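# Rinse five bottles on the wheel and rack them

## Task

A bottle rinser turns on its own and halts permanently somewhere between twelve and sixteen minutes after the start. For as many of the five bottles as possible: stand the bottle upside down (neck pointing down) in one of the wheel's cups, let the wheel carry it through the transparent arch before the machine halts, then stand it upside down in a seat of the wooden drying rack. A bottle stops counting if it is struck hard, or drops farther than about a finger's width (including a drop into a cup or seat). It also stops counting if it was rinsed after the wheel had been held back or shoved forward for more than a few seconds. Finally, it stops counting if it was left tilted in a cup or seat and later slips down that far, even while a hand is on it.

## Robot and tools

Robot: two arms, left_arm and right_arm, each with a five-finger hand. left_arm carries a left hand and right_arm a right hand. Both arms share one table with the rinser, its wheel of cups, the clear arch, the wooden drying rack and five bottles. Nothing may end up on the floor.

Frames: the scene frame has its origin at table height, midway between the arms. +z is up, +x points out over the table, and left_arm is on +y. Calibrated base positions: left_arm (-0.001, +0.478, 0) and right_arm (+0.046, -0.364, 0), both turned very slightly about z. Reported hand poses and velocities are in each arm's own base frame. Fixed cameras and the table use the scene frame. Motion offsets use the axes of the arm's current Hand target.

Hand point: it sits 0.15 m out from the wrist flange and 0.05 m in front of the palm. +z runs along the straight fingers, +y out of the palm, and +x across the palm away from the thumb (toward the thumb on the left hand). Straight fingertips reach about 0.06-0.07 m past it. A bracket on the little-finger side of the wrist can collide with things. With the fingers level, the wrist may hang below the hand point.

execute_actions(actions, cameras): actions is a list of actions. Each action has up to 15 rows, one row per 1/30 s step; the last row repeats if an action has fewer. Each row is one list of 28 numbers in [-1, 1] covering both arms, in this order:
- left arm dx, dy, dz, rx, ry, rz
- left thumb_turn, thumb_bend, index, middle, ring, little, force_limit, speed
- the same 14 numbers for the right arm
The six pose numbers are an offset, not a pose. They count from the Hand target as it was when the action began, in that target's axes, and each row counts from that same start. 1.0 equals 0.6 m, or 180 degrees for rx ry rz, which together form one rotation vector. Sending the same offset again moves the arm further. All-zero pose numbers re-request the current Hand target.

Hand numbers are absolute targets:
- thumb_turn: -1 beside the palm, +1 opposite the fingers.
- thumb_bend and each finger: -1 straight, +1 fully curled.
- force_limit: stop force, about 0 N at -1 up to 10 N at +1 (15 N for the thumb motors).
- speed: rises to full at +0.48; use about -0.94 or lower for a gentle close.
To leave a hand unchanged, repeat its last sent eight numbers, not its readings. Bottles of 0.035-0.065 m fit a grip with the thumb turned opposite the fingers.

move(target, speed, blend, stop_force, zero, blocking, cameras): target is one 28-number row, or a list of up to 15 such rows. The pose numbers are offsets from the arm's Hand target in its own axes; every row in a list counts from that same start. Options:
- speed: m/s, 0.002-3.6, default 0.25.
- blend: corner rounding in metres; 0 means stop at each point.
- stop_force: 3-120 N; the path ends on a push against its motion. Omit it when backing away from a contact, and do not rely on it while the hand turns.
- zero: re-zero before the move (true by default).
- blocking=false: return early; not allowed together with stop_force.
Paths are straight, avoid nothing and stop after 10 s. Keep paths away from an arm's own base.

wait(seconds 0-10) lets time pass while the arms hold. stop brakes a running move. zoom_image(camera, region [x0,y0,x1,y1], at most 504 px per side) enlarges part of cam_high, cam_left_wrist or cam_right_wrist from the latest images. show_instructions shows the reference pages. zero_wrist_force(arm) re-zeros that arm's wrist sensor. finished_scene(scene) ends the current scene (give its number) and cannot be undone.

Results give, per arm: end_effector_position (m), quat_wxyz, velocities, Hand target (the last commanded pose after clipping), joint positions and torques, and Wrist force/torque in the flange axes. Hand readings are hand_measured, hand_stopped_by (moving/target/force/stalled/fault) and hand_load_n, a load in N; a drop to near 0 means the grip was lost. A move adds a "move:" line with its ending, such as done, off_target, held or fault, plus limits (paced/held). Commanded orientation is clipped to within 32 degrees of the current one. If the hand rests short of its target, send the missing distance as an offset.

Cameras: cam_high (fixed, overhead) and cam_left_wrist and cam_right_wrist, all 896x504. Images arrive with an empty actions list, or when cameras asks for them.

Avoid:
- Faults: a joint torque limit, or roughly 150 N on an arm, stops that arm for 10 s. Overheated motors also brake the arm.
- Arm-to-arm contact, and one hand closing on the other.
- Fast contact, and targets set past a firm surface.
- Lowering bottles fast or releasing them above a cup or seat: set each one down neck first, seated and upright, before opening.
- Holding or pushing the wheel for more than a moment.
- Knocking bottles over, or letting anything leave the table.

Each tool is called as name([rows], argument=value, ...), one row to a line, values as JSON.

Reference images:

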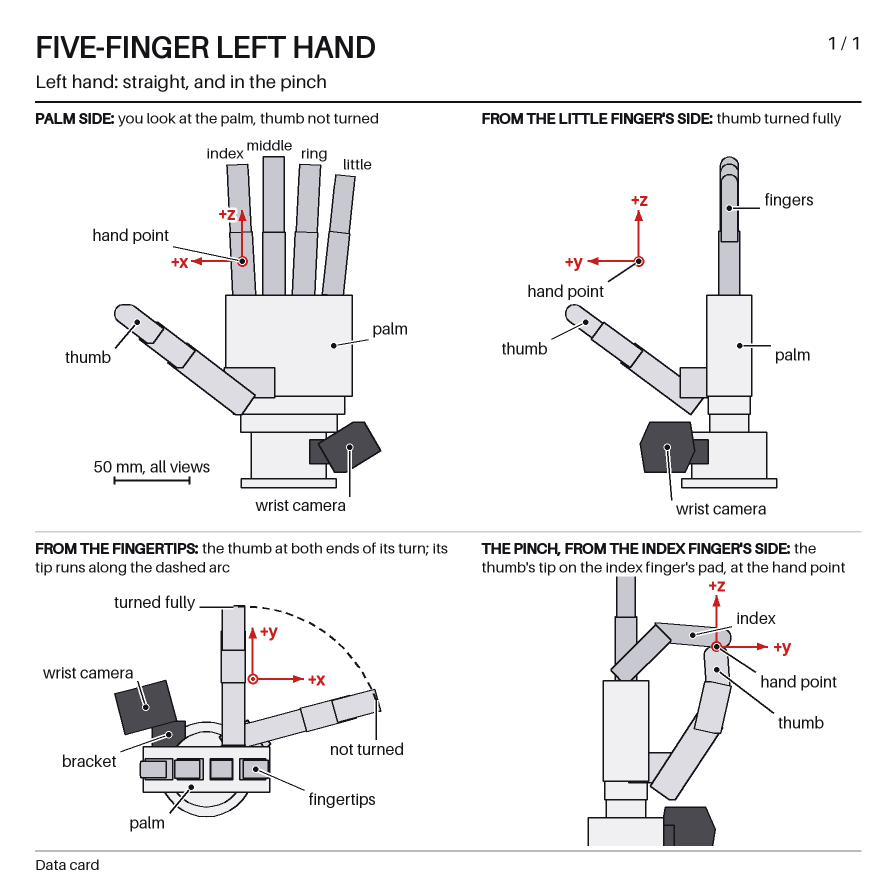

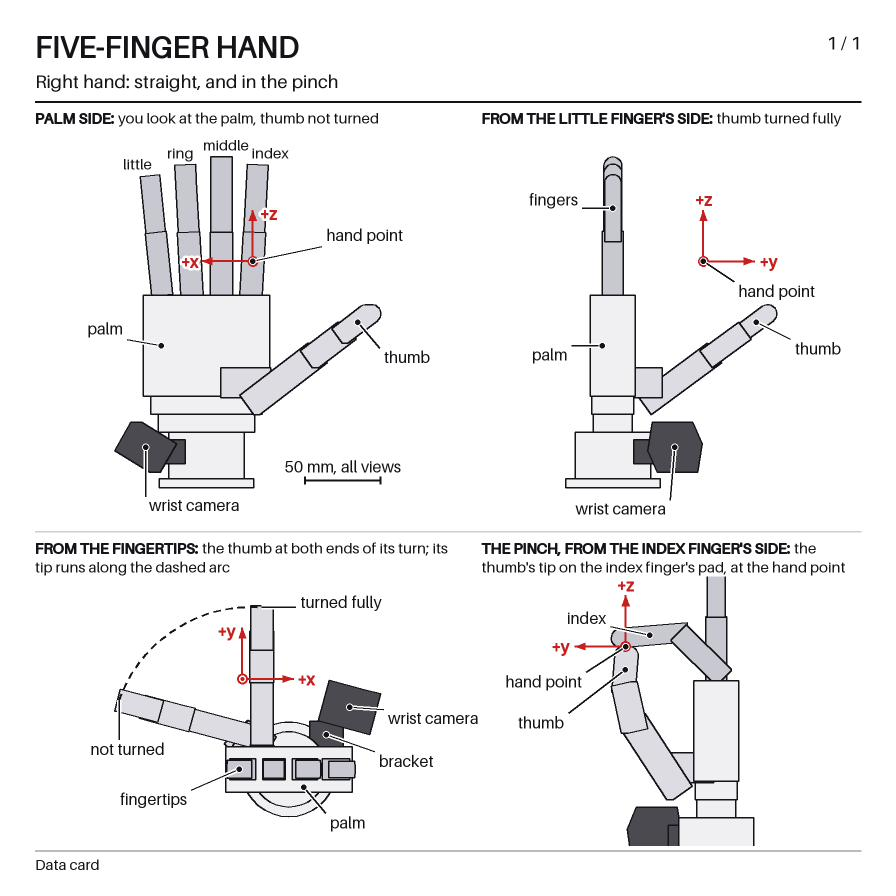

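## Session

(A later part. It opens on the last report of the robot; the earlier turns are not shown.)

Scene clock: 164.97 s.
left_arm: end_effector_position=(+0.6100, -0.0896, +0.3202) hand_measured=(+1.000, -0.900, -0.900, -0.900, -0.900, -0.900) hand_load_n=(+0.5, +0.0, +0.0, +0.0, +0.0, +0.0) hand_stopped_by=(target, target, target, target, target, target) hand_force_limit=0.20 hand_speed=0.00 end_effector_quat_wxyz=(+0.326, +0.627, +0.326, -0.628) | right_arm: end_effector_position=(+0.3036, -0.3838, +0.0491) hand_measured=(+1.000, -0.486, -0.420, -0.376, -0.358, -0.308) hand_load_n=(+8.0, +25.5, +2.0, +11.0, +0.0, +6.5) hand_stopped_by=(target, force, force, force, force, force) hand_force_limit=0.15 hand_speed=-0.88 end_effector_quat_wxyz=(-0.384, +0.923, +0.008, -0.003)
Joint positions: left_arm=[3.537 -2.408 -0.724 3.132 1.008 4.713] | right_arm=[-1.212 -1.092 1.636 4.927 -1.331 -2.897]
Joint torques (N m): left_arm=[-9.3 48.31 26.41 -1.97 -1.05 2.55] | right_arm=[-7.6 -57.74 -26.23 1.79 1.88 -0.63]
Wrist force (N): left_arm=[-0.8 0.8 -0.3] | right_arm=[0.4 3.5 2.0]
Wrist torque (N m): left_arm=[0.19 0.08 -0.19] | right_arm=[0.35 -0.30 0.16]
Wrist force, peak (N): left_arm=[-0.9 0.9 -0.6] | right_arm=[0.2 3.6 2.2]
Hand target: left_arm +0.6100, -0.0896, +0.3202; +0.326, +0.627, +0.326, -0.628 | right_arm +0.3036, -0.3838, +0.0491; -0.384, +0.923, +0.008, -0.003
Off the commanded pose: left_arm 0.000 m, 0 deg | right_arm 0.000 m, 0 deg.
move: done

move(target=[0,0,0,0,0,0,1,-0.9,-0.9,-0.9,-0.9,-0.9,0.2,0,0.0367,-0.377,-0.0947,0,0,0,1,0.45,0.35,0.35,0.3,0.25,0.15,-0.88], speed=0.2)

move(target=[0,0,0,0,0,0,1,-0.9,-0.9,-0.9,-0.9,-0.9,0.2,0,0.2653,-0.6692,0.2423,0.2447,0.0801,-0.5109,1,0.45,0.35,0.35,0.3,0.25,0.15,-0.88], speed=0.25, cameras=["cam_high"])

Scene clock: 167.57 s.
left_arm: end_effector_position=(+0.6100, -0.0896, +0.3202) hand_measured=(+1.000, -0.900, -0.900, -0.900, -0.900, -0.900) hand_load_n=(+0.0, +0.0, +0.0, +0.0, +0.0, +0.0) hand_stopped_by=(target, target, target, target, target, target) hand_force_limit=0.20 hand_speed=0.00 end_effector_quat_wxyz=(+0.326, +0.627, +0.326, -0.628) | right_arm: end_effector_position=(+0.3233, -0.2644, +0.2496) hand_measured=(+1.000, -0.486, -0.420, -0.376, -0.358, -0.308) hand_load_n=(+8.0, +25.5, +2.0, +11.0, +0.0, +6.5) hand_stopped_by=(target, force, force, force, force, force) hand_force_limit=0.15 hand_speed=-0.88 end_effector_quat_wxyz=(-0.384, +0.923, +0.008, -0.003)
Joint positions: left_arm=[3.537 -2.408 -0.724 3.132 1.008 4.713] | right_arm=[-1.093 -1.441 1.565 5.322 -1.251 -2.806]
Joint torques (N m): left_arm=[-9 47.92 27.08 -2.04 -0.98 2.56] | right_arm=[10.71 -45.5 -28.75 1.46 2.12 1.86]
Wrist force (N): left_arm=[-0.9 0.6 -0.2] | right_arm=[0.9 3.2 2.1]
Wrist torque (N m): left_arm=[0.14 0.11 -0.19] | right_arm=[0.30 -0.42 0.02]
Wrist force, peak (N): left_arm=[-1.1 0.8 -0.6] | right_arm=[0.3 4.9 2.0]
Hand target: left_arm +0.6100, -0.0896, +0.3202; +0.326, +0.627, +0.326, -0.628 | right_arm +0.3233, -0.2643, +0.2497; -0.384, +0.923, +0.008, -0.003
Off the commanded pose: left_arm 0.000 m, 0 deg | right_arm 0.000 m, 0 deg.
move: done

Scene clock: 171.80 s.
left_arm: end_effector_position=(+0.6100, -0.0896, +0.3202) hand_measured=(+1.000, -0.900, -0.900, -0.900, -0.900, -0.900) hand_load_n=(+0.5, +0.0, +0.0, +0.0, +0.0, +0.0) hand_stopped_by=(target, target, target, target, target, target) hand_force_limit=0.20 hand_speed=0.00 end_effector_quat_wxyz=(+0.326, +0.627, +0.326, -0.628) | right_arm: end_effector_position=(+0.4754, +0.1246, +0.4321) hand_measured=(+1.000, -0.486, -0.420, -0.376, -0.358, -0.308) hand_load_n=(+9.0, +25.0, +3.0, +11.0, +0.0, +5.5) hand_stopped_by=(target, force, force, force, force, force) hand_force_limit=0.15 hand_speed=-0.88 end_effector_quat_wxyz=(+0.551, -0.441, -0.607, -0.365)
Joint positions: left_arm=[3.537 -2.408 -0.724 3.132 1.008 4.713] | right_arm=[-0.5 -1.344 1.297 6.164 -0.865 -4.561]
Joint torques (N m): left_arm=[-9.2 47.53 25.29 -1.9 -1.02 2.63] | right_arm=[10.79 -20.02 -29.59 3.49 2.02 -2.72]
Wrist force (N): left_arm=[-1.0 0.8 -0.5] | right_arm=[-1.4 0.8 -0.1]
Wrist torque (N m): left_arm=[0.19 0.10 -0.20] | right_arm=[0.05 -0.04 0.06]
Wrist force, peak (N): left_arm=[-1.1 1.2 -0.5] | right_arm=[0.7 4.1 2.0]
Hand target: left_arm +0.6100, -0.0896, +0.3202; +0.326, +0.627, +0.326, -0.628 | right_arm +0.4754, +0.1246, +0.4321; +0.551, -0.441, -0.607, -0.365
Off the commanded pose: left_arm 0.000 m, 0 deg | right_arm 0.000 m, 0 deg.
move: done
Images, in order (width x height): cam_high 896x504.

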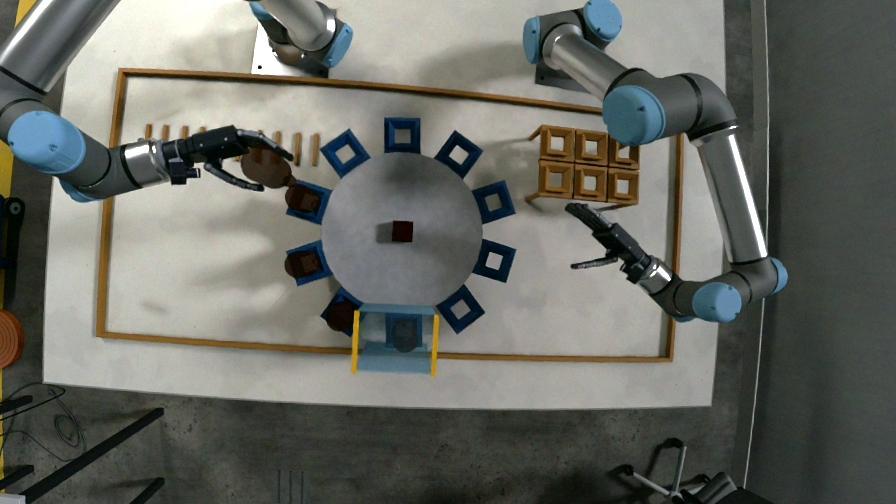

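wait(seconds=1.2)

move(target=[0,0,0,0,0,0,1,-0.9,-0.9,-0.9,-0.9,-0.9,0.2,0,-0.118,0.0071,0.0165,0,0,0,1,0.45,0.35,0.35,0.3,0.25,0.15,-0.88], speed=0.15, cameras=["cam_high"])

zoom_image(camera="cam_high", region=[230, 130, 350, 230])

Scene clock: 173.33 s.
left_arm: end_effector_position=(+0.6100, -0.0896, +0.3202) hand_measured=(+1.000, -0.900, -0.900, -0.900, -0.900, -0.900) hand_load_n=(+0.5, +0.0, +0.0, +0.0, +0.0, +0.0) hand_stopped_by=(target, target, target, target, target, target) hand_force_limit=0.20 hand_speed=0.00 end_effector_quat_wxyz=(+0.326, +0.627, +0.326, -0.628) | right_arm: end_effector_position=(+0.4754, +0.1246, +0.4321) hand_measured=(+1.000, -0.486, -0.420, -0.376, -0.358, -0.308) hand_load_n=(+9.0, +25.0, +2.5, +11.0, +0.0, +5.5) hand_stopped_by=(target, force, force, force, force, force) hand_force_limit=0.15 hand_speed=-0.88 end_effector_quat_wxyz=(+0.551, -0.441, -0.607, -0.365)
Joint positions: left_arm=[3.537 -2.408 -0.724 3.132 1.008 4.713] | right_arm=[-0.5 -1.344 1.297 6.164 -0.865 -4.561]
Joint torques (N m): left_arm=[-8.96 47.76 26.32 -1.95 -1.39 2.58] | right_arm=[9.09 -18.69 -29.62 3.4 1.91 -2.33]
Wrist force (N): left_arm=[-0.8 1.0 -0.5] | right_arm=[-1.3 0.8 -0.2]
Wrist torque (N m): left_arm=[0.23 0.08 -0.20] | right_arm=[0.06 -0.04 0.06]
Wrist force, peak (N): left_arm=[-0.9 0.9 -0.6] | right_arm=[-1.7 1.0 -0.2]
Hand target: left_arm +0.6100, -0.0896, +0.3202; +0.326, +0.627, +0.326, -0.628 | right_arm +0.4754, +0.1246, +0.4321; +0.551, -0.441, -0.607, -0.365
Off the commanded pose: left_arm 0.000 m, 0 deg | right_arm 0.000 m, 0 deg.
wait: 1.20 s; at rest from the start

Scene clock: 174.43 s.
left_arm: end_effector_position=(+0.6100, -0.0896, +0.3202) hand_measured=(+1.000, -0.900, -0.900, -0.900, -0.900, -0.900) hand_load_n=(+0.0, +0.0, +0.0, +0.0, +0.0, +0.0) hand_stopped_by=(target, target, target, target, target, target) hand_force_limit=0.20 hand_speed=0.00 end_effector_quat_wxyz=(+0.326, +0.627, +0.326, -0.628) | right_arm: end_effector_position=(+0.4762, +0.1259, +0.3606) hand_measured=(+1.000, -0.486, -0.420, -0.376, -0.358, -0.308) hand_load_n=(+8.5, +25.0, +3.0, +11.0, +0.0, +5.5) hand_stopped_by=(target, force, force, force, force, force) hand_force_limit=0.15 hand_speed=-0.88 end_effector_quat_wxyz=(+0.551, -0.441, -0.607, -0.365)
Joint positions: left_arm=[3.537 -2.408 -0.724 3.132 1.008 4.713] | right_arm=[-0.497 -1.336 1.469 5.983 -0.863 -4.56]
Joint torques (N m): left_arm=[-8.72 47.88 24.73 -1.83 -1.13 2.48] | right_arm=[-5.22 -19.43 -13.05 -1.23 1.88 1.69]
Wrist force (N): left_arm=[-1.0 0.8 -0.5] | right_arm=[-1.6 0.7 -0.1]
Wrist torque (N m): left_arm=[0.18 0.12 -0.21] | right_arm=[0.03 -0.02 -0.04]
Wrist force, peak (N): left_arm=[-0.9 1.0 -0.6] | right_arm=[-2.3 1.0 0.1]
Hand target: left_arm +0.6100, -0.0896, +0.3202; +0.326, +0.627, +0.326, -0.628 | right_arm +0.4762, +0.1259, +0.3605; +0.551, -0.441, -0.607, -0.365
Off the commanded pose: left_arm 0.000 m, 0 deg | right_arm 0.000 m, 0 deg.
move: done
Images, in order (width x height): cam_high 896x504.

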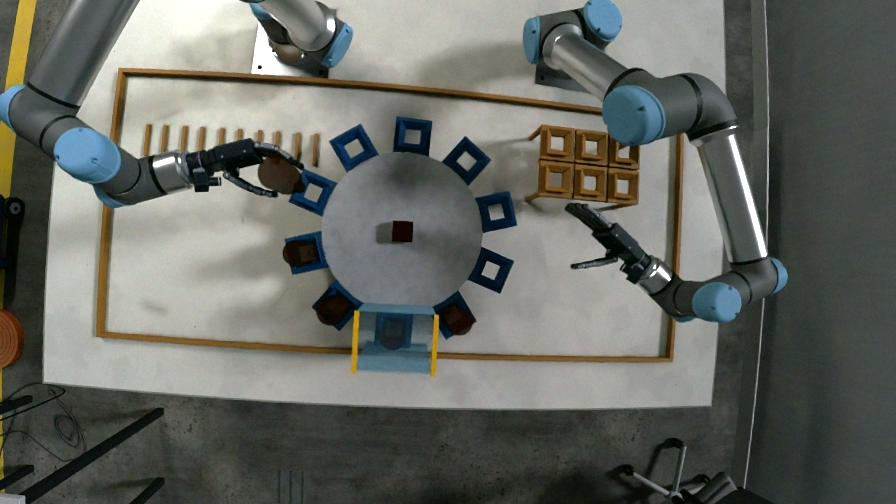

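Scaled by 4.200 from the camera's 896x504 image, which has a finer 1280x720 frame.

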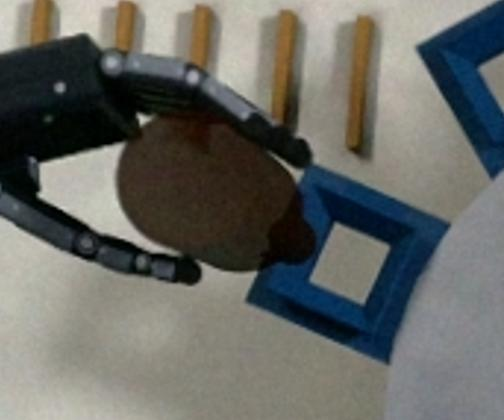

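move([
  [0,0,0,0,0,0,1,-0.9,-0.9,-0.9,-0.9,-0.9,0.2,0,-0.2147,0.0093,0.0273,0,0,0,1,0.45,0.35,0.35,0.3,0.25,0.15,-0.88],
  [0,0,0,0,0,0,1,-0.9,-0.9,-0.9,-0.9,-0.9,0.2,0,-0.3237,0.0143,0.0413,0,0,0,1,0.45,0.35,0.35,0.3,0.25,0.15,-0.88],
], speed=[0.15,0.06], stop_force=6, cameras=["cam_high","cam_right_wrist"])

zoom_image(camera="cam_high", region=[250, 150, 350, 225])

Scene clock: 177.93 s.
left_arm: end_effector_position=(+0.6100, -0.0896, +0.3202) hand_measured=(+1.000, -0.900, -0.900, -0.900, -0.900, -0.900) hand_load_n=(+0.5, +0.0, +0.0, +0.0, +0.0, +0.0) hand_stopped_by=(target, target, target, target, target, target) hand_force_limit=0.20 hand_speed=0.00 end_effector_quat_wxyz=(+0.326, +0.627, +0.326, -0.628) | right_arm: end_effector_position=(+0.4761, +0.1260, +0.1728) hand_measured=(+1.000, -0.486, -0.422, -0.376, -0.358, -0.308) hand_load_n=(+1.5, +24.0, +6.0, +12.5, +0.0, +0.0) hand_stopped_by=(target, force, force, force, force, force) hand_force_limit=0.15 hand_speed=-0.88 end_effector_quat_wxyz=(+0.552, -0.441, -0.607, -0.365)
Joint positions: left_arm=[3.537 -2.408 -0.724 3.132 1.008 4.713] | right_arm=[-0.497 -1.178 1.772 5.523 -0.862 -4.56]
Joint torques (N m): left_arm=[-9.74 48.24 25.99 -1.98 -1.27 2.58] | right_arm=[-2.32 -50.82 -25.38 3.48 -1.38 0.75]
Wrist force (N): left_arm=[-0.6 0.8 -0.4] | right_arm=[-1.4 0.2 -0.1]
Wrist torque (N m): left_arm=[0.19 0.06 -0.19] | right_arm=[-0.07 -0.07 -0.10]
Wrist force, peak (N): left_arm=[-1.1 1.1 -0.4] | right_arm=[13.9 -2.0 -4.2]
Hand target: left_arm +0.6100, -0.0896, +0.3202; +0.326, +0.627, +0.326, -0.628 | right_arm +0.4761, +0.1260, +0.1728; +0.552, -0.441, -0.607, -0.365 (not the last commanded pose)
Off the commanded pose: left_arm 0.000 m, 0 deg | right_arm 0.008 m, 0 deg.
move: contact (right_arm); path passed 1 of 2 targets
camera_calibration:
cam_right_wrist: T_world_to_cam=[[0.897185, 0.366169, 0.24694, -0.521105], [0.399862, -0.436038, -0.806214, 0.018891], [-0.187536, 0.822065, -0.537624, 0.191025], [0, 0, 0, 1]] pos_world=[0.495798, 0.042015, 0.246611]
Images, in order (width x height): cam_high 896x504, cam_right_wrist 896x504.

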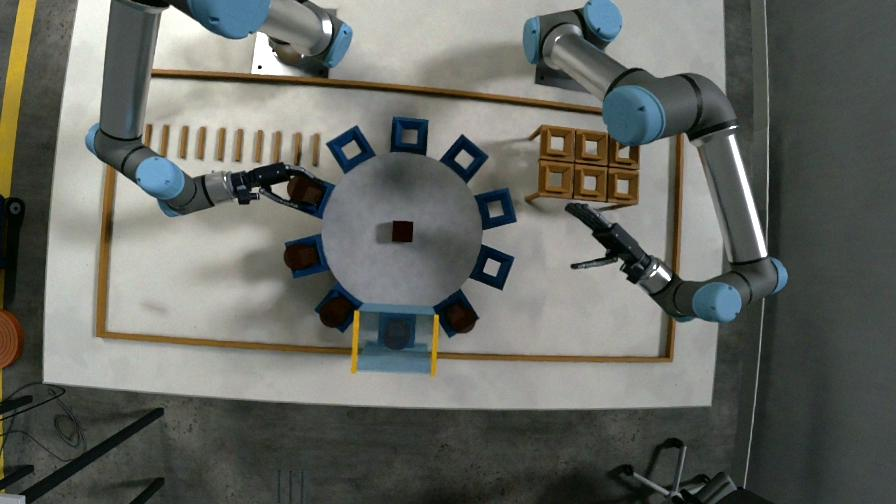

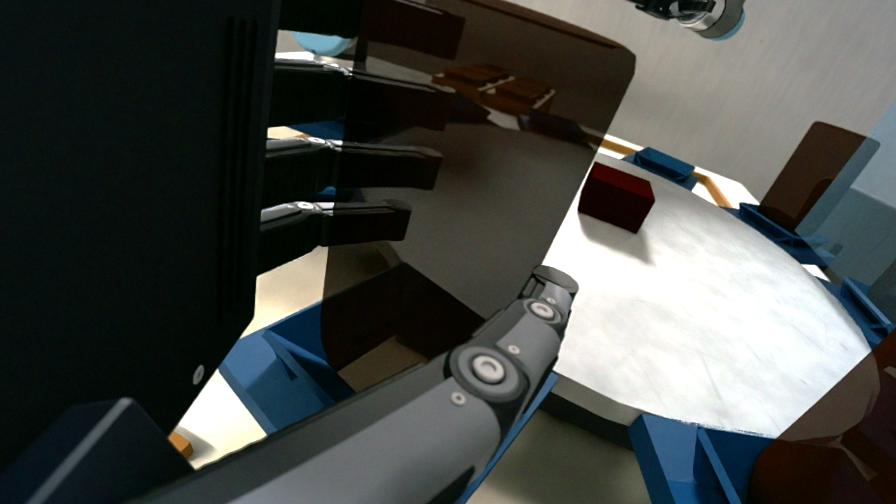

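Scaled by 5.040 from the camera's 896x504 image, which has a finer 1280x720 frame.

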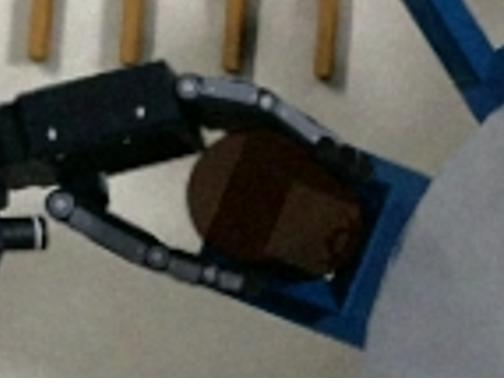

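move(target=[0,0,0,0,0,0,1,-0.9,-0.9,-0.9,-0.9,-0.9,0.2,0,-0.0066,-0.0005,0.0008,0,0,0,1,0.45,0.35,0.35,0.3,0.25,0.15,-0.88], speed=0.03, stop_force=6)

Scene clock: 180.87 s.
left_arm: end_effector_position=(+0.6100, -0.0896, +0.3202) hand_measured=(+1.000, -0.900, -0.900, -0.900, -0.900, -0.900) hand_load_n=(+0.5, +0.0, +0.0, +0.0, +0.0, +0.0) hand_stopped_by=(target, target, target, target, target, target) hand_force_limit=0.20 hand_speed=0.00 end_effector_quat_wxyz=(+0.326, +0.627, +0.326, -0.628) | right_arm: end_effector_position=(+0.4759, +0.1259, +0.1709) hand_measured=(+1.000, -0.486, -0.422, -0.376, -0.358, -0.308) hand_load_n=(-0.5, +25.0, +4.0, +11.5, +0.0, +0.5) hand_stopped_by=(target, force, force, force, force, force) hand_force_limit=0.15 hand_speed=-0.88 end_effector_quat_wxyz=(+0.551, -0.441, -0.607, -0.365)
Joint positions: left_arm=[3.537 -2.408 -0.724 3.132 1.008 4.713] | right_arm=[-0.497 -1.176 1.775 5.518 -0.863 -4.56]
Joint torques (N m): left_arm=[-8.22 47.62 26.09 -2.1 -1.43 2.47] | right_arm=[7.44 -51.34 -22.95 3.48 0.95 0.35]
Wrist force (N): left_arm=[-1.0 0.9 -0.4] | right_arm=[3.5 1.2 -1.9]
Wrist torque (N m): left_arm=[0.20 0.10 -0.20] | right_arm=[-0.09 -0.03 -0.04]
Wrist force, peak (N): left_arm=[-1.2 0.8 -0.7] | right_arm=[8.9 1.4 -2.6]
Hand target: left_arm +0.6100, -0.0896, +0.3202; +0.326, +0.627, +0.326, -0.628 | right_arm +0.4759, +0.1259, +0.1709; +0.551, -0.441, -0.607, -0.365 (not the last commanded pose)
Off the commanded pose: left_arm 0.000 m, 0 deg | right_arm 0.002 m, 0 deg.
move: contact (right_arm)

move(target=[0,0,0,0,0,0,1,-0.9,-0.9,-0.9,-0.9,-0.9,0.2,0,-0.006,0,0.0008,0,0,0,1,0.45,0.35,0.35,0.3,0.25,0.15,-0.88], speed=0.03, stop_force=8)

move(target=[0,0,0,0,0,0,1,-0.9,-0.9,-0.9,-0.9,-0.9,0.2,0,0,0,0,0,0,0,1,-0.85,-0.85,-0.85,-0.85,-0.85,0.2,-0.5], cameras=["cam_high"])

Scene clock: 182.40 s.
left_arm: end_effector_position=(+0.6100, -0.0896, +0.3202) hand_measured=(+1.000, -0.900, -0.900, -0.900, -0.900, -0.900) hand_load_n=(+0.5, +0.0, +0.0, +0.0, +0.0, +0.0) hand_stopped_by=(target, target, target, target, target, target) hand_force_limit=0.20 hand_speed=0.00 end_effector_quat_wxyz=(+0.326, +0.627, +0.326, -0.628) | right_arm: end_effector_position=(+0.4759, +0.1259, +0.1703) hand_measured=(+1.000, -0.486, -0.422, -0.376, -0.358, -0.308) hand_load_n=(-4.5, +25.5, +4.0, +11.0, +0.0, +0.0) hand_stopped_by=(target, force, force, force, force, force) hand_force_limit=0.15 hand_speed=-0.88 end_effector_quat_wxyz=(+0.551, -0.441, -0.607, -0.365)
Joint positions: left_arm=[3.537 -2.408 -0.724 3.132 1.008 4.713] | right_arm=[-0.497 -1.175 1.775 5.517 -0.863 -4.56]
Joint torques (N m): left_arm=[-8.08 48.32 25.95 -1.99 -1.47 2.57] | right_arm=[2.3 -47.86 -22.07 2.23 -0.13 1.29]
Wrist force (N): left_arm=[-0.8 0.8 -0.4] | right_arm=[7.8 2.1 -2.8]
Wrist torque (N m): left_arm=[0.18 0.09 -0.20] | right_arm=[-0.10 0.13 0.02]
Wrist force, peak (N): left_arm=[-1.1 1.0 -0.7] | right_arm=[15.4 1.2 -4.3]
Hand target: left_arm +0.6100, -0.0896, +0.3202; +0.326, +0.627, +0.326, -0.628 | right_arm +0.4759, +0.1259, +0.1703; +0.551, -0.441, -0.607, -0.365 (not the last commanded pose)
Off the commanded pose: left_arm 0.000 m, 0 deg | right_arm 0.003 m, 0 deg.
move: contact (right_arm)

Scene clock: 183.20 s.
left_arm: end_effector_position=(+0.6100, -0.0896, +0.3202) hand_measured=(+1.000, -0.900, -0.900, -0.900, -0.900, -0.900) hand_load_n=(+0.0, +0.0, +0.0, +0.0, +0.0, +0.0) hand_stopped_by=(target, target, target, target, target, target) hand_force_limit=0.20 hand_speed=0.00 end_effector_quat_wxyz=(+0.326, +0.627, +0.326, -0.628) | right_arm: end_effector_position=(+0.4759, +0.1259, +0.1703) hand_measured=(+1.000, -0.850, -0.850, -0.850, -0.850, -0.850) hand_load_n=(+0.5, +0.0, +0.0, +0.0, +0.0, +0.0) hand_stopped_by=(target, target, target, target, target, target) hand_force_limit=0.20 hand_speed=-0.50 end_effector_quat_wxyz=(+0.551, -0.441, -0.607, -0.365)
Joint positions: left_arm=[3.537 -2.408 -0.724 3.132 1.008 4.713] | right_arm=[-0.497 -1.175 1.775 5.517 -0.863 -4.56]
Joint torques (N m): left_arm=[-7.92 48.01 25.45 -1.91 -1.37 2.56] | right_arm=[3.53 -46.8 -18.01 2.21 -0.28 1.38]
Wrist force (N): left_arm=[-0.9 1.1 -0.3] | right_arm=[0.5 0.2 -1.0]
Wrist torque (N m): left_arm=[0.22 0.10 -0.21] | right_arm=[-0.02 -0.02 -0.07]
Wrist force, peak (N): left_arm=[-0.9 1.0 -0.6] | right_arm=[9.4 1.5 -3.3]
Hand target: left_arm +0.6100, -0.0896, +0.3202; +0.326, +0.627, +0.326, -0.628 | right_arm +0.4759, +0.1259, +0.1703; +0.551, -0.441, -0.607, -0.365
Off the commanded pose: left_arm 0.000 m, 0 deg | right_arm 0.000 m, 0 deg.
move: done
Images, in order (width x height): cam_high 896x504.

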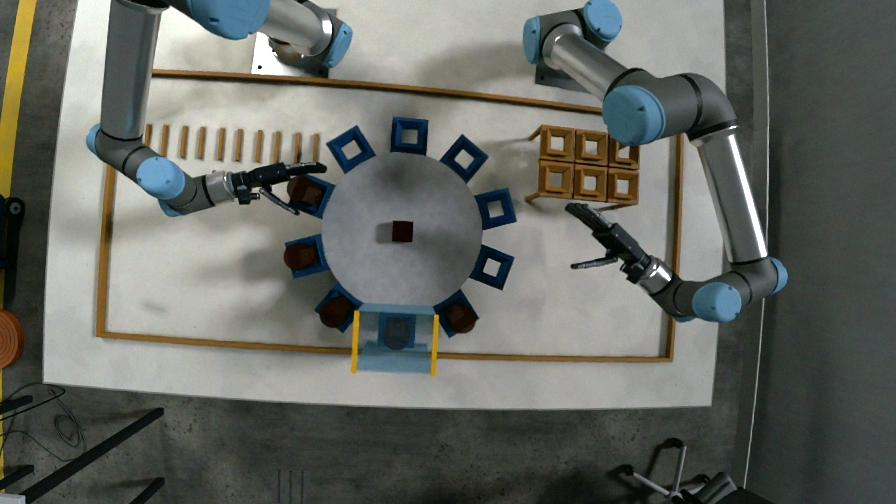

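move(target=[0,0,0,0,0,0,1,-0.9,-0.9,-0.9,-0.9,-0.9,0.2,0,0.0331,0,-0.1833,0,0,0,1,-0.85,-0.85,-0.85,-0.85,-0.85,0.2,-0.5], speed=0.2, cameras=["cam_high"])

Scene clock: 184.73 s.
left_arm: end_effector_position=(+0.6100, -0.0896, +0.3202) hand_measured=(+1.000, -0.900, -0.900, -0.900, -0.900, -0.900) hand_load_n=(+0.5, +0.0, +0.0, +0.0, +0.0, +0.0) hand_stopped_by=(target, target, target, target, target, target) hand_force_limit=0.20 hand_speed=0.00 end_effector_quat_wxyz=(+0.326, +0.627, +0.326, -0.628) | right_arm: end_effector_position=(+0.5141, +0.0264, +0.2038) hand_measured=(+1.000, -0.850, -0.850, -0.850, -0.850, -0.850) hand_load_n=(+0.5, +0.0, +0.0, +0.0, +0.0, +0.0) hand_stopped_by=(target, target, target, target, target, target) hand_force_limit=0.20 hand_speed=-0.50 end_effector_quat_wxyz=(+0.551, -0.441, -0.607, -0.365)
Joint positions: left_arm=[3.537 -2.408 -0.724 3.132 1.008 4.713] | right_arm=[-0.617 -1.071 1.514 5.687 -0.981 -4.584]
Joint torques (N m): left_arm=[-8.54 48.25 25.7 -1.81 -1.28 2.53] | right_arm=[-11.82 -26.47 -26.08 3.37 -1.57 -2.46]
Wrist force (N): left_arm=[-0.8 1.0 -0.4] | right_arm=[0.1 0.3 -0.8]
Wrist torque (N m): left_arm=[0.21 0.10 -0.21] | right_arm=[-0.01 0.04 0.05]
Wrist force, peak (N): left_arm=[-0.8 1.2 -0.5] | right_arm=[0.3 0.2 -1.8]
Hand target: left_arm +0.6100, -0.0896, +0.3202; +0.326, +0.627, +0.326, -0.628 | right_arm +0.5142, +0.0264, +0.2038; +0.551, -0.441, -0.607, -0.365
Off the commanded pose: left_arm 0.000 m, 0 deg | right_arm 0.000 m, 0 deg.
move: done
Images, in order (width x height): cam_high 896x504.

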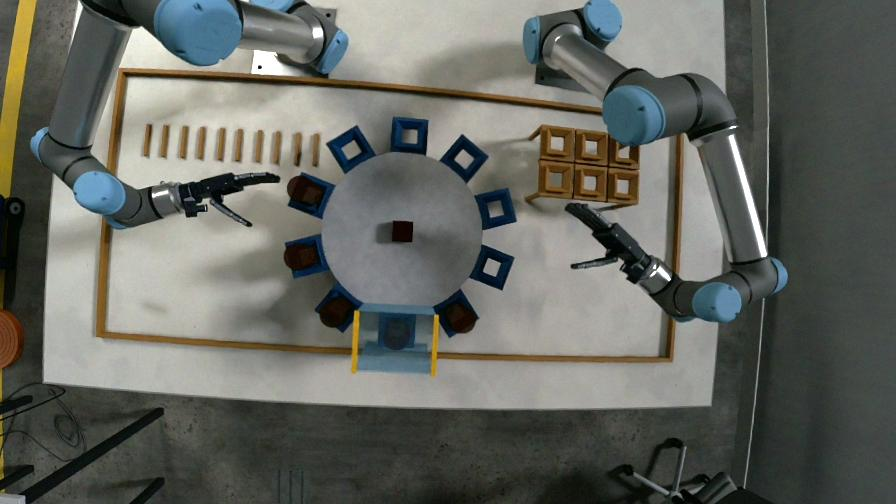

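move(target=[0,0,0,0,0,0,1,-0.9,-0.9,-0.9,-0.9,-0.9,0.2,0,0.05,0,-0.12,0,0,0,1,-0.85,-0.85,-0.85,-0.85,-0.85,0.2,-0.5], speed=0.2)

zoom_image(camera="cam_high", region=[260, 90, 560, 400])

Scene clock: 186.13 s.
left_arm: end_effector_position=(+0.6100, -0.0896, +0.3202) hand_measured=(+1.000, -0.900, -0.900, -0.900, -0.900, -0.900) hand_load_n=(+0.5, +0.0, +0.0, +0.0, +0.0, +0.0) hand_stopped_by=(target, target, target, target, target, target) hand_force_limit=0.20 hand_speed=0.00 end_effector_quat_wxyz=(+0.326, +0.627, +0.326, -0.628) | right_arm: end_effector_position=(+0.5391, -0.0365, +0.2426) hand_measured=(+1.000, -0.850, -0.850, -0.850, -0.850, -0.850) hand_load_n=(+0.5, +0.0, +0.0, +0.0, +0.0, +0.0) hand_stopped_by=(target, target, target, target, target, target) hand_force_limit=0.20 hand_speed=-0.50 end_effector_quat_wxyz=(+0.551, -0.441, -0.607, -0.365)
Joint positions: left_arm=[3.537 -2.408 -0.724 3.132 1.008 4.713] | right_arm=[-0.675 -0.991 1.281 5.846 -1.039 -4.594]
Joint torques (N m): left_arm=[-9.02 48.56 25.25 -1.91 -1.5 2.55] | right_arm=[-12.26 -31.88 -27.46 3.33 -1.42 -2.51]
Wrist force (N): left_arm=[-0.7 0.9 -0.4] | right_arm=[0.2 0.4 -0.9]
Wrist torque (N m): left_arm=[0.20 0.08 -0.19] | right_arm=[0.02 0.02 0.03]
Wrist force, peak (N): left_arm=[-0.9 1.0 -0.6] | right_arm=[0.5 0.3 -1.9]
Hand target: left_arm +0.6100, -0.0896, +0.3202; +0.326, +0.627, +0.326, -0.628 | right_arm +0.5391, -0.0365, +0.2426; +0.551, -0.441, -0.607, -0.365
Off the commanded pose: left_arm 0.000 m, 0 deg | right_arm 0.000 m, 0 deg.
move: done

Scaled by 1.626 from the camera's 896x504 image, which has a finer 1280x720 frame.
This view is cut from an older image: the scene may have changed since it was taken.

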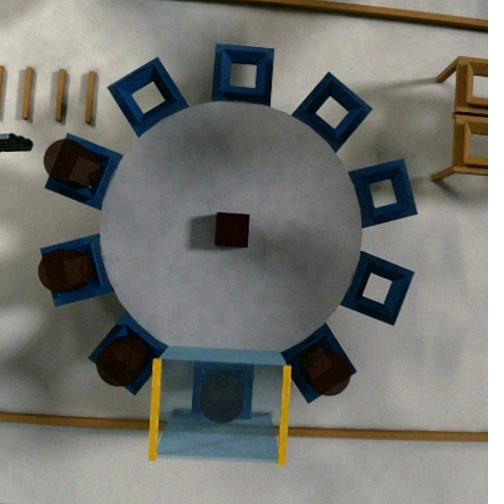

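wait(seconds=10)

wait(seconds=10, cameras=["cam_high"])

Scene clock: 196.83 s.
left_arm: end_effector_position=(+0.6100, -0.0896, +0.3202) hand_measured=(+1.000, -0.900, -0.900, -0.900, -0.900, -0.900) hand_load_n=(+0.0, +0.0, +0.0, +0.0, +0.0, +0.5) hand_stopped_by=(target, target, target, target, target, target) hand_force_limit=0.20 hand_speed=0.00 end_effector_quat_wxyz=(+0.326, +0.627, +0.326, -0.628) | right_arm: end_effector_position=(+0.5391, -0.0365, +0.2426) hand_measured=(+1.000, -0.850, -0.850, -0.850, -0.850, -0.850) hand_load_n=(+0.5, +0.0, +0.0, +0.0, +0.0, +0.0) hand_stopped_by=(target, target, target, target, target, target) hand_force_limit=0.20 hand_speed=-0.50 end_effector_quat_wxyz=(+0.551, -0.441, -0.607, -0.365)
Joint positions: left_arm=[3.537 -2.408 -0.724 3.132 1.008 4.713] | right_arm=[-0.675 -0.991 1.281 5.846 -1.039 -4.594]
Joint torques (N m): left_arm=[-8.79 48.43 25.63 -1.72 -1.46 2.64] | right_arm=[-12.46 -32.99 -28.11 3.46 -1.3 -2.37]
Wrist force (N): left_arm=[-1.0 0.8 -0.3] | right_arm=[0.1 0.3 -1.1]
Wrist torque (N m): left_arm=[0.19 0.11 -0.20] | right_arm=[0.02 0.07 0.01]
Wrist force, peak (N): left_arm=[-1.2 1.0 -0.4] | right_arm=[0.5 0.1 -1.4]
Hand target: left_arm +0.6100, -0.0896, +0.3202; +0.326, +0.627, +0.326, -0.628 | right_arm +0.5391, -0.0365, +0.2426; +0.551, -0.441, -0.607, -0.365
Off the commanded pose: left_arm 0.000 m, 0 deg | right_arm 0.000 m, 0 deg.
wait: 10.00 s; at rest from the start

Scene clock: 206.83 s.
left_arm: end_effector_position=(+0.6100, -0.0896, +0.3202) hand_measured=(+1.000, -0.900, -0.900, -0.900, -0.900, -0.900) hand_load_n=(+0.0, +0.0, +0.0, +0.0, +0.0, +0.0) hand_stopped_by=(target, target, target, target, target, target) hand_force_limit=0.20 hand_speed=0.00 end_effector_quat_wxyz=(+0.326, +0.627, +0.326, -0.628) | right_arm: end_effector_position=(+0.5391, -0.0365, +0.2426) hand_measured=(+1.000, -0.850, -0.850, -0.850, -0.850, -0.850) hand_load_n=(+0.5, +0.0, +0.0, +0.0, +0.0, +0.0) hand_stopped_by=(target, target, target, target, target, target) hand_force_limit=0.20 hand_speed=-0.50 end_effector_quat_wxyz=(+0.551, -0.441, -0.607, -0.365)
Joint positions: left_arm=[3.537 -2.408 -0.724 3.132 1.008 4.713] | right_arm=[-0.675 -0.991 1.281 5.846 -1.039 -4.594]
Joint torques (N m): left_arm=[-8.29 48.75 25.57 -1.78 -1.88 2.42] | right_arm=[-11.36 -32.3 -27.19 3.34 -1.3 -2.28]
Wrist force (N): left_arm=[-0.8 0.7 -0.5] | right_arm=[0.1 0.4 -1.3]
Wrist torque (N m): left_arm=[0.18 0.09 -0.19] | right_arm=[0.04 0.04 0.02]
Wrist force, peak (N): left_arm=[-1.0 1.1 -0.5] | right_arm=[0.0 0.4 -1.5]
Hand target: left_arm +0.6100, -0.0896, +0.3202; +0.326, +0.627, +0.326, -0.628 | right_arm +0.5391, -0.0365, +0.2426; +0.551, -0.441, -0.607, -0.365
Off the commanded pose: left_arm 0.000 m, 0 deg | right_arm 0.000 m, 0 deg.
wait: 10.00 s; at rest by 0.17 s
Images, in order (width x height): cam_high 896x504.

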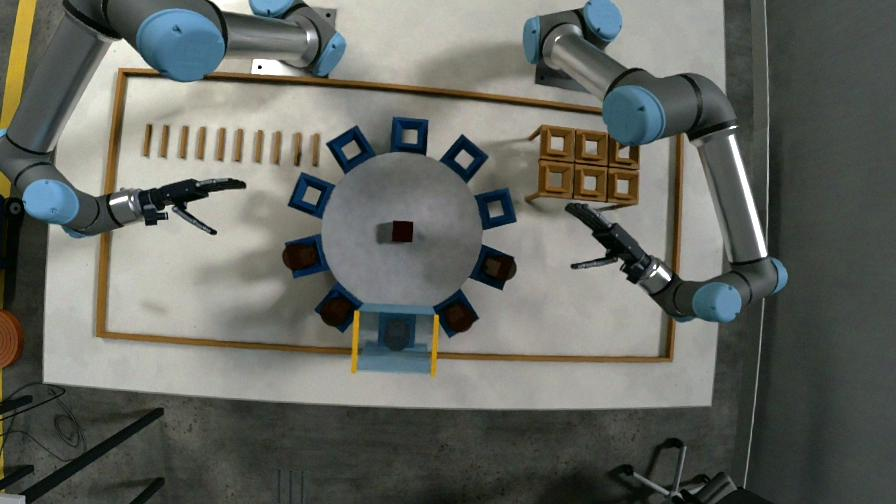

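move(target=[0.242,0.0304,0.0522,0,0,0,1,-0.9,-0.9,-0.9,-0.9,-0.9,0.2,0,0,0,0,0,0,0,1,-0.85,-0.85,-0.85,-0.85,-0.85,0.2,-0.5], speed=0.15, cameras=["cam_left_wrist"])

Scene clock: 209.03 s.
left_arm: end_effector_position=(+0.6069, -0.1258, +0.1752) hand_measured=(+1.000, -0.900, -0.900, -0.900, -0.900, -0.900) hand_load_n=(+0.5, +0.0, +0.0, +0.0, +0.0, +0.0) hand_stopped_by=(target, target, target, target, target, target) hand_force_limit=0.20 hand_speed=0.00 end_effector_quat_wxyz=(+0.326, +0.627, +0.326, -0.628) | right_arm: end_effector_position=(+0.5391, -0.0365, +0.2426) hand_measured=(+1.000, -0.850, -0.850, -0.850, -0.850, -0.850) hand_load_n=(+0.0, +0.0, +0.0, +0.0, +0.0, +0.0) hand_stopped_by=(target, target, target, target, target, target) hand_force_limit=0.20 hand_speed=-0.50 end_effector_quat_wxyz=(+0.551, -0.441, -0.607, -0.365)
Joint positions: left_arm=[3.491 -2.45 -1.024 3.473 0.962 4.713] | right_arm=[-0.675 -0.991 1.281 5.846 -1.039 -4.594]
Joint torques (N m): left_arm=[-11.71 45.74 10.73 0.3 -2.9 -2.57] | right_arm=[-9.66 -31.49 -27.36 3.37 -1.44 -2.2]
Wrist force (N): left_arm=[-1.1 0.7 -0.5] | right_arm=[0.2 0.3 -1.0]
Wrist torque (N m): left_arm=[0.19 0.14 -0.11] | right_arm=[0.02 0.03 0.03]
Wrist force, peak (N): left_arm=[-1.5 0.8 -0.6] | right_arm=[0.1 0.3 -1.4]
Hand target: left_arm +0.6069, -0.1259, +0.1751; +0.326, +0.627, +0.326, -0.628 | right_arm +0.5391, -0.0365, +0.2426; +0.551, -0.441, -0.607, -0.365
Off the commanded pose: left_arm 0.000 m, 0 deg | right_arm 0.000 m, 0 deg.
move: done
camera_calibration:
cam_left_wrist: T_world_to_cam=[[-0.785395, 0.576678, -0.224939, 0.583679], [0.426543, 0.240865, -0.871806, -0.0622449], [-0.448571, -0.780658, -0.435152, 0.366395], [0, 0, 0, 1]] pos_world=[0.649323, -0.0355734, 0.236464]
Images, in order (width x height): cam_left_wrist 896x504.

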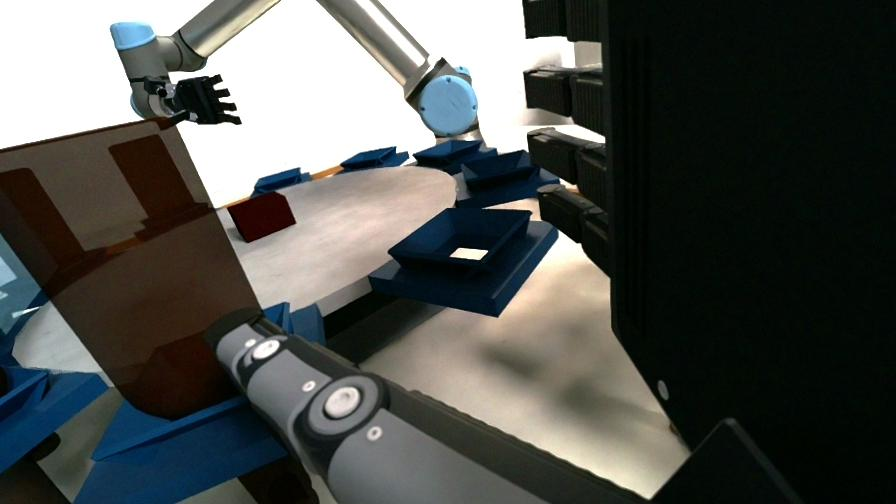

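wait(seconds=10)

wait(seconds=10)

wait(seconds=3.5, cameras=["cam_left_wrist", "cam_high"])

Scene clock: 219.50 s.
left_arm: end_effector_position=(+0.6069, -0.1259, +0.1751) hand_measured=(+1.000, -0.900, -0.900, -0.900, -0.900, -0.900) hand_load_n=(+0.0, +0.0, +0.0, +0.0, +0.0, +0.0) hand_stopped_by=(target, target, target, target, target, target) hand_force_limit=0.20 hand_speed=0.00 end_effector_quat_wxyz=(+0.326, +0.627, +0.326, -0.628) | right_arm: end_effector_position=(+0.5391, -0.0365, +0.2426) hand_measured=(+1.000, -0.850, -0.850, -0.850, -0.850, -0.850) hand_load_n=(+0.5, +0.0, +0.0, +0.0, +0.0, +0.0) hand_stopped_by=(target, target, target, target, target, target) hand_force_limit=0.20 hand_speed=-0.50 end_effector_quat_wxyz=(+0.551, -0.441, -0.607, -0.365)
Joint positions: left_arm=[3.491 -2.45 -1.024 3.473 0.962 4.713] | right_arm=[-0.675 -0.991 1.281 5.846 -1.039 -4.594]
Joint torques (N m): left_arm=[-10.84 46.34 10.75 -0.04 -2.8 -2.55] | right_arm=[-6.48 -31.52 -26.93 3.21 -1.48 -2.38]
Wrist force (N): left_arm=[-0.9 0.9 -0.4] | right_arm=[0.1 0.4 -1.0]
Wrist torque (N m): left_arm=[0.22 0.12 -0.10] | right_arm=[0.02 0.05 0.02]
Wrist force, peak (N): left_arm=[-1.2 0.9 -0.5] | right_arm=[0.4 0.3 -1.4]
Hand target: left_arm +0.6069, -0.1259, +0.1751; +0.326, +0.627, +0.326, -0.628 | right_arm +0.5391, -0.0365, +0.2426; +0.551, -0.441, -0.607, -0.365
Off the commanded pose: left_arm 0.000 m, 0 deg | right_arm 0.000 m, 0 deg.
wait: 10.00 s; at rest from the start

Scene clock: 229.50 s.
left_arm: end_effector_position=(+0.6069, -0.1259, +0.1751) hand_measured=(+1.000, -0.900, -0.900, -0.900, -0.900, -0.900) hand_load_n=(+0.0, +0.0, +0.0, +0.0, +0.0, +0.0) hand_stopped_by=(target, target, target, target, target, target) hand_force_limit=0.20 hand_speed=0.00 end_effector_quat_wxyz=(+0.326, +0.627, +0.326, -0.628) | right_arm: end_effector_position=(+0.5391, -0.0365, +0.2426) hand_measured=(+1.000, -0.850, -0.850, -0.850, -0.850, -0.850) hand_load_n=(+0.5, +0.0, +0.0, +0.0, +0.0, +0.0) hand_stopped_by=(target, target, target, target, target, target) hand_force_limit=0.20 hand_speed=-0.50 end_effector_quat_wxyz=(+0.551, -0.441, -0.607, -0.365)
Joint positions: left_arm=[3.491 -2.45 -1.024 3.473 0.962 4.713] | right_arm=[-0.675 -0.991 1.281 5.846 -1.039 -4.594]
Joint torques (N m): left_arm=[-10.83 47.03 11.22 0.13 -2.77 -2.52] | right_arm=[-1.95 -33.76 -27.25 3.4 -1.38 -2.21]
Wrist force (N): left_arm=[-1.0 0.9 -0.4] | right_arm=[0.5 0.5 -1.3]
Wrist torque (N m): left_arm=[0.22 0.13 -0.11] | right_arm=[0.05 0.00 0.05]
Wrist force, peak (N): left_arm=[-1.3 0.9 -0.3] | right_arm=[0.5 0.0 -1.4]
Hand target: left_arm +0.6069, -0.1259, +0.1751; +0.326, +0.627, +0.326, -0.628 | right_arm +0.5391, -0.0365, +0.2426; +0.551, -0.441, -0.607, -0.365
Off the commanded pose: left_arm 0.000 m, 0 deg | right_arm 0.000 m, 0 deg.
wait: 10.00 s; at rest by 0.17 s

Scene clock: 233.00 s.
left_arm: end_effector_position=(+0.6069, -0.1259, +0.1751) hand_measured=(+1.000, -0.900, -0.900, -0.900, -0.900, -0.900) hand_load_n=(+0.0, +0.0, +0.0, +0.0, +0.0, +0.0) hand_stopped_by=(target, target, target, target, target, target) hand_force_limit=0.20 hand_speed=0.00 end_effector_quat_wxyz=(+0.326, +0.627, +0.326, -0.628) | right_arm: end_effector_position=(+0.5391, -0.0365, +0.2426) hand_measured=(+1.000, -0.850, -0.850, -0.850, -0.850, -0.850) hand_load_n=(+0.5, +0.0, +0.0, +0.0, +0.0, +0.0) hand_stopped_by=(target, target, target, target, target, target) hand_force_limit=0.20 hand_speed=-0.50 end_effector_quat_wxyz=(+0.551, -0.441, -0.607, -0.365)
Joint positions: left_arm=[3.491 -2.45 -1.024 3.473 0.962 4.713] | right_arm=[-0.675 -0.991 1.281 5.846 -1.039 -4.594]
Joint torques (N m): left_arm=[-9 46.75 11.41 0.03 -2.7 -2.67] | right_arm=[0 -32.72 -27.56 3.28 -1.62 -2.39]
Wrist force (N): left_arm=[-1.0 0.8 -0.6] | right_arm=[0.3 0.2 -1.2]
Wrist torque (N m): left_arm=[0.22 0.12 -0.11] | right_arm=[0.02 0.02 0.03]
Wrist force, peak (N): left_arm=[-1.4 1.0 -0.5] | right_arm=[0.2 0.6 -1.3]
Hand target: left_arm +0.6069, -0.1259, +0.1751; +0.326, +0.627, +0.326, -0.628 | right_arm +0.5391, -0.0365, +0.2426; +0.551, -0.441, -0.607, -0.365
Off the commanded pose: left_arm 0.000 m, 0 deg | right_arm 0.000 m, 0 deg.
wait: 3.50 s; at rest by 0.17 s
camera_calibration:
cam_left_wrist: T_world_to_cam=[[-0.785419, 0.576664, -0.224889, 0.58366], [0.426498, 0.240898, -0.871819, -0.0622985], [-0.448571, -0.780658, -0.435152, 0.366351], [0, 0, 0, 1]] pos_world=[0.649323, -0.0355734, 0.236364]
Images, in order (width x height): cam_high 896x504, cam_left_wrist 896x504.

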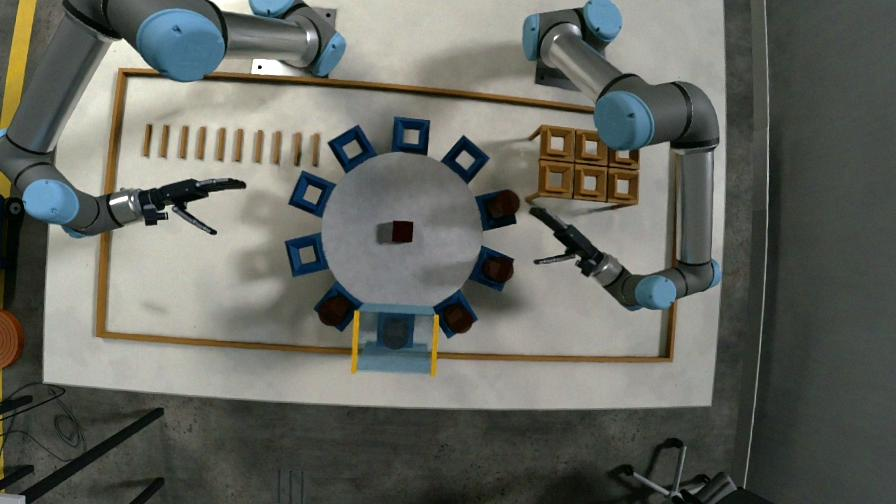

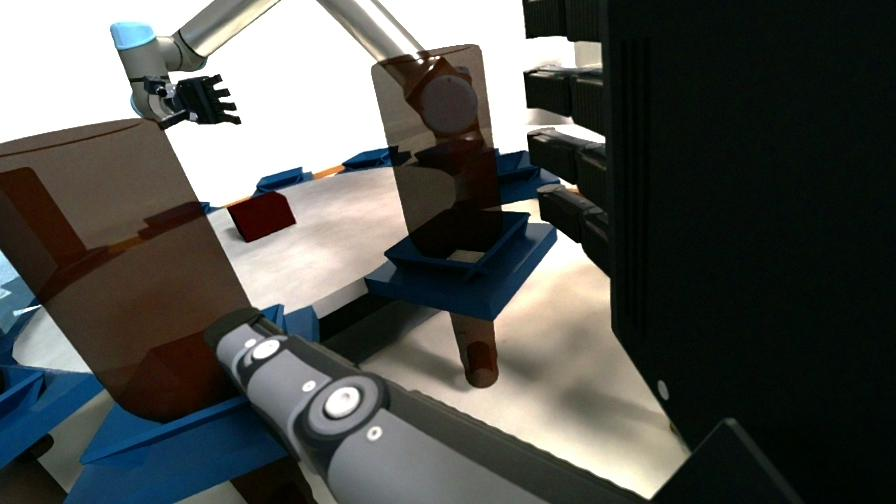

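move(target=[0,0,0.1912,0,0,0,1,-0.9,-0.9,-0.9,-0.9,-0.9,0.2,0,0,0,0,0,0,0,1,-0.85,-0.85,-0.85,-0.85,-0.85,0.2,-0.5], speed=0.12, stop_force=4, cameras=["cam_left_wrist"])

Scene clock: 235.30 s.
left_arm: end_effector_position=(+0.5409, -0.2197, +0.1751) hand_measured=(+1.000, -0.900, -0.900, -0.900, -0.900, -0.900) hand_load_n=(+0.5, +0.0, +0.0, +0.0, +0.0, +0.0) hand_stopped_by=(target, target, target, target, target, target) hand_force_limit=0.20 hand_speed=0.00 end_effector_quat_wxyz=(+0.326, +0.627, +0.326, -0.628) | right_arm: end_effector_position=(+0.5391, -0.0365, +0.2426) hand_measured=(+1.000, -0.850, -0.850, -0.850, -0.850, -0.850) hand_load_n=(+0.5, +0.0, +0.0, +0.0, +0.0, +0.0) hand_stopped_by=(target, target, target, target, target, target) hand_force_limit=0.20 hand_speed=-0.50 end_effector_quat_wxyz=(+0.551, -0.441, -0.607, -0.365)
Joint positions: left_arm=[3.384 -2.272 -1.351 3.622 0.855 4.713] | right_arm=[-0.675 -0.991 1.281 5.846 -1.039 -4.594]
Joint torques (N m): left_arm=[-11.3 52.09 10.39 0.53 -3.03 -2.76] | right_arm=[0.97 -31.78 -26.25 3.5 -1.44 -1.89]
Wrist force (N): left_arm=[-0.8 1.0 -0.7] | right_arm=[0.3 0.2 -0.9]
Wrist torque (N m): left_arm=[0.26 0.10 -0.07] | right_arm=[0.00 0.01 0.03]
Wrist force, peak (N): left_arm=[-1.1 1.1 -0.7] | right_arm=[0.4 0.6 -1.4]
Hand target: left_arm +0.5409, -0.2197, +0.1751; +0.326, +0.627, +0.326, -0.628 | right_arm +0.5391, -0.0365, +0.2426; +0.551, -0.441, -0.607, -0.365
Off the commanded pose: left_arm 0.000 m, 0 deg | right_arm 0.000 m, 0 deg.
move: done
camera_calibration:
cam_left_wrist: T_world_to_cam=[[-0.785419, 0.576664, -0.224889, 0.58605], [0.426498, 0.240898, -0.871819, -0.011572], [-0.448571, -0.780658, -0.435152, 0.263487], [0, 0, 0, 1]] pos_world=[0.583423, -0.129473, 0.236364]
Images, in order (width x height): cam_left_wrist 896x504.

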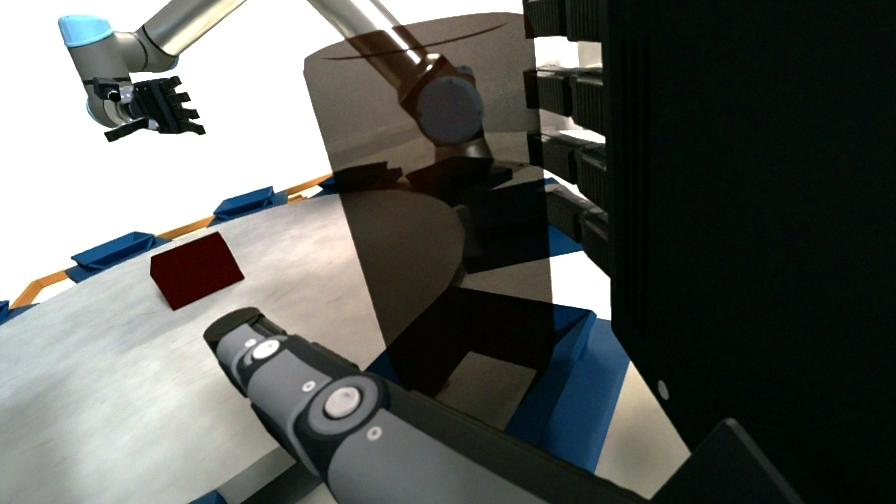

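move(target=[0,0,0,0,0,0,1,0.35,-0.47,-0.42,-0.38,-0.33,-0.1,-0.8,0,0,0,0,0,0,1,-0.85,-0.85,-0.85,-0.85,-0.85,0.2,-0.5], cameras=["cam_left_wrist"])

Scene clock: 237.20 s.
left_arm: end_effector_position=(+0.5409, -0.2198, +0.1751) hand_measured=(+1.000, -0.486, -0.496, -0.420, -0.380, -0.330) hand_load_n=(+1.0, +7.0, +0.0, +3.0, +1.0, +0.5) hand_stopped_by=(target, force, force, target, target, target) hand_force_limit=-0.10 hand_speed=-0.80 end_effector_quat_wxyz=(+0.326, +0.627, +0.326, -0.628) | right_arm: end_effector_position=(+0.5391, -0.0365, +0.2426) hand_measured=(+1.000, -0.850, -0.850, -0.850, -0.850, -0.850) hand_load_n=(+0.0, +0.0, +0.0, +0.0, +0.0, +0.0) hand_stopped_by=(target, target, target, target, target, target) hand_force_limit=0.20 hand_speed=-0.50 end_effector_quat_wxyz=(+0.551, -0.441, -0.607, -0.365)
Joint positions: left_arm=[3.384 -2.272 -1.351 3.622 0.855 4.713] | right_arm=[-0.675 -0.991 1.281 5.846 -1.039 -4.594]
Joint torques (N m): left_arm=[4.1 39.52 17.16 -0.69 -0.87 -2.47] | right_arm=[0.6 -33.04 -27.18 3.4 -1.52 -2.08]
Wrist force (N): left_arm=[2.0 2.0 -1.9] | right_arm=[0.2 0.4 -1.3]
Wrist torque (N m): left_arm=[0.28 0.03 0.01] | right_arm=[0.04 0.03 0.04]
Wrist force, peak (N): left_arm=[-7.2 -6.5 5.6] | right_arm=[0.4 0.2 -1.4]
Hand target: left_arm +0.5409, -0.2197, +0.1751; +0.326, +0.627, +0.326, -0.628 | right_arm +0.5391, -0.0365, +0.2426; +0.551, -0.441, -0.607, -0.365
Off the commanded pose: left_arm 0.000 m, 0 deg | right_arm 0.000 m, 0 deg.
move: done
camera_calibration:
cam_left_wrist: T_world_to_cam=[[-0.785377, 0.576688, -0.224976, 0.586049], [0.426577, 0.24084, -0.871796, -0.0116309], [-0.448571, -0.780658, -0.435152, 0.263487], [0, 0, 0, 1]] pos_world=[0.583423, -0.129473, 0.236364]
Images, in order (width x height): cam_left_wrist 896x504.

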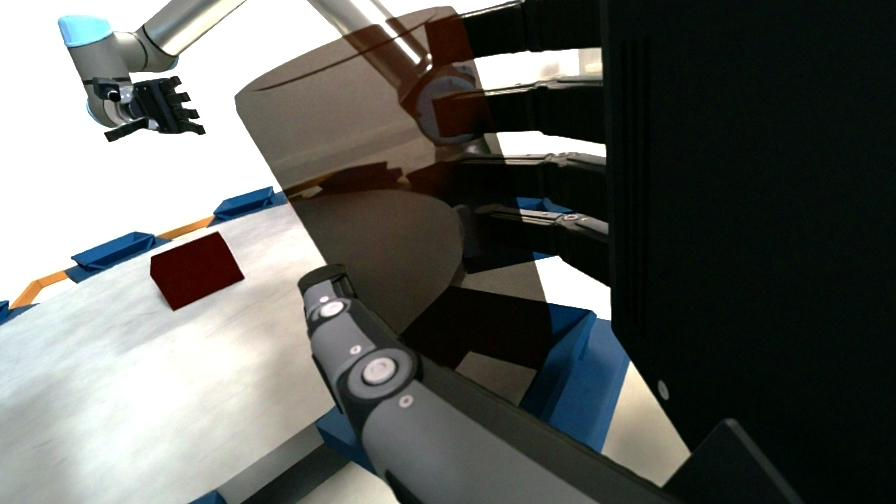

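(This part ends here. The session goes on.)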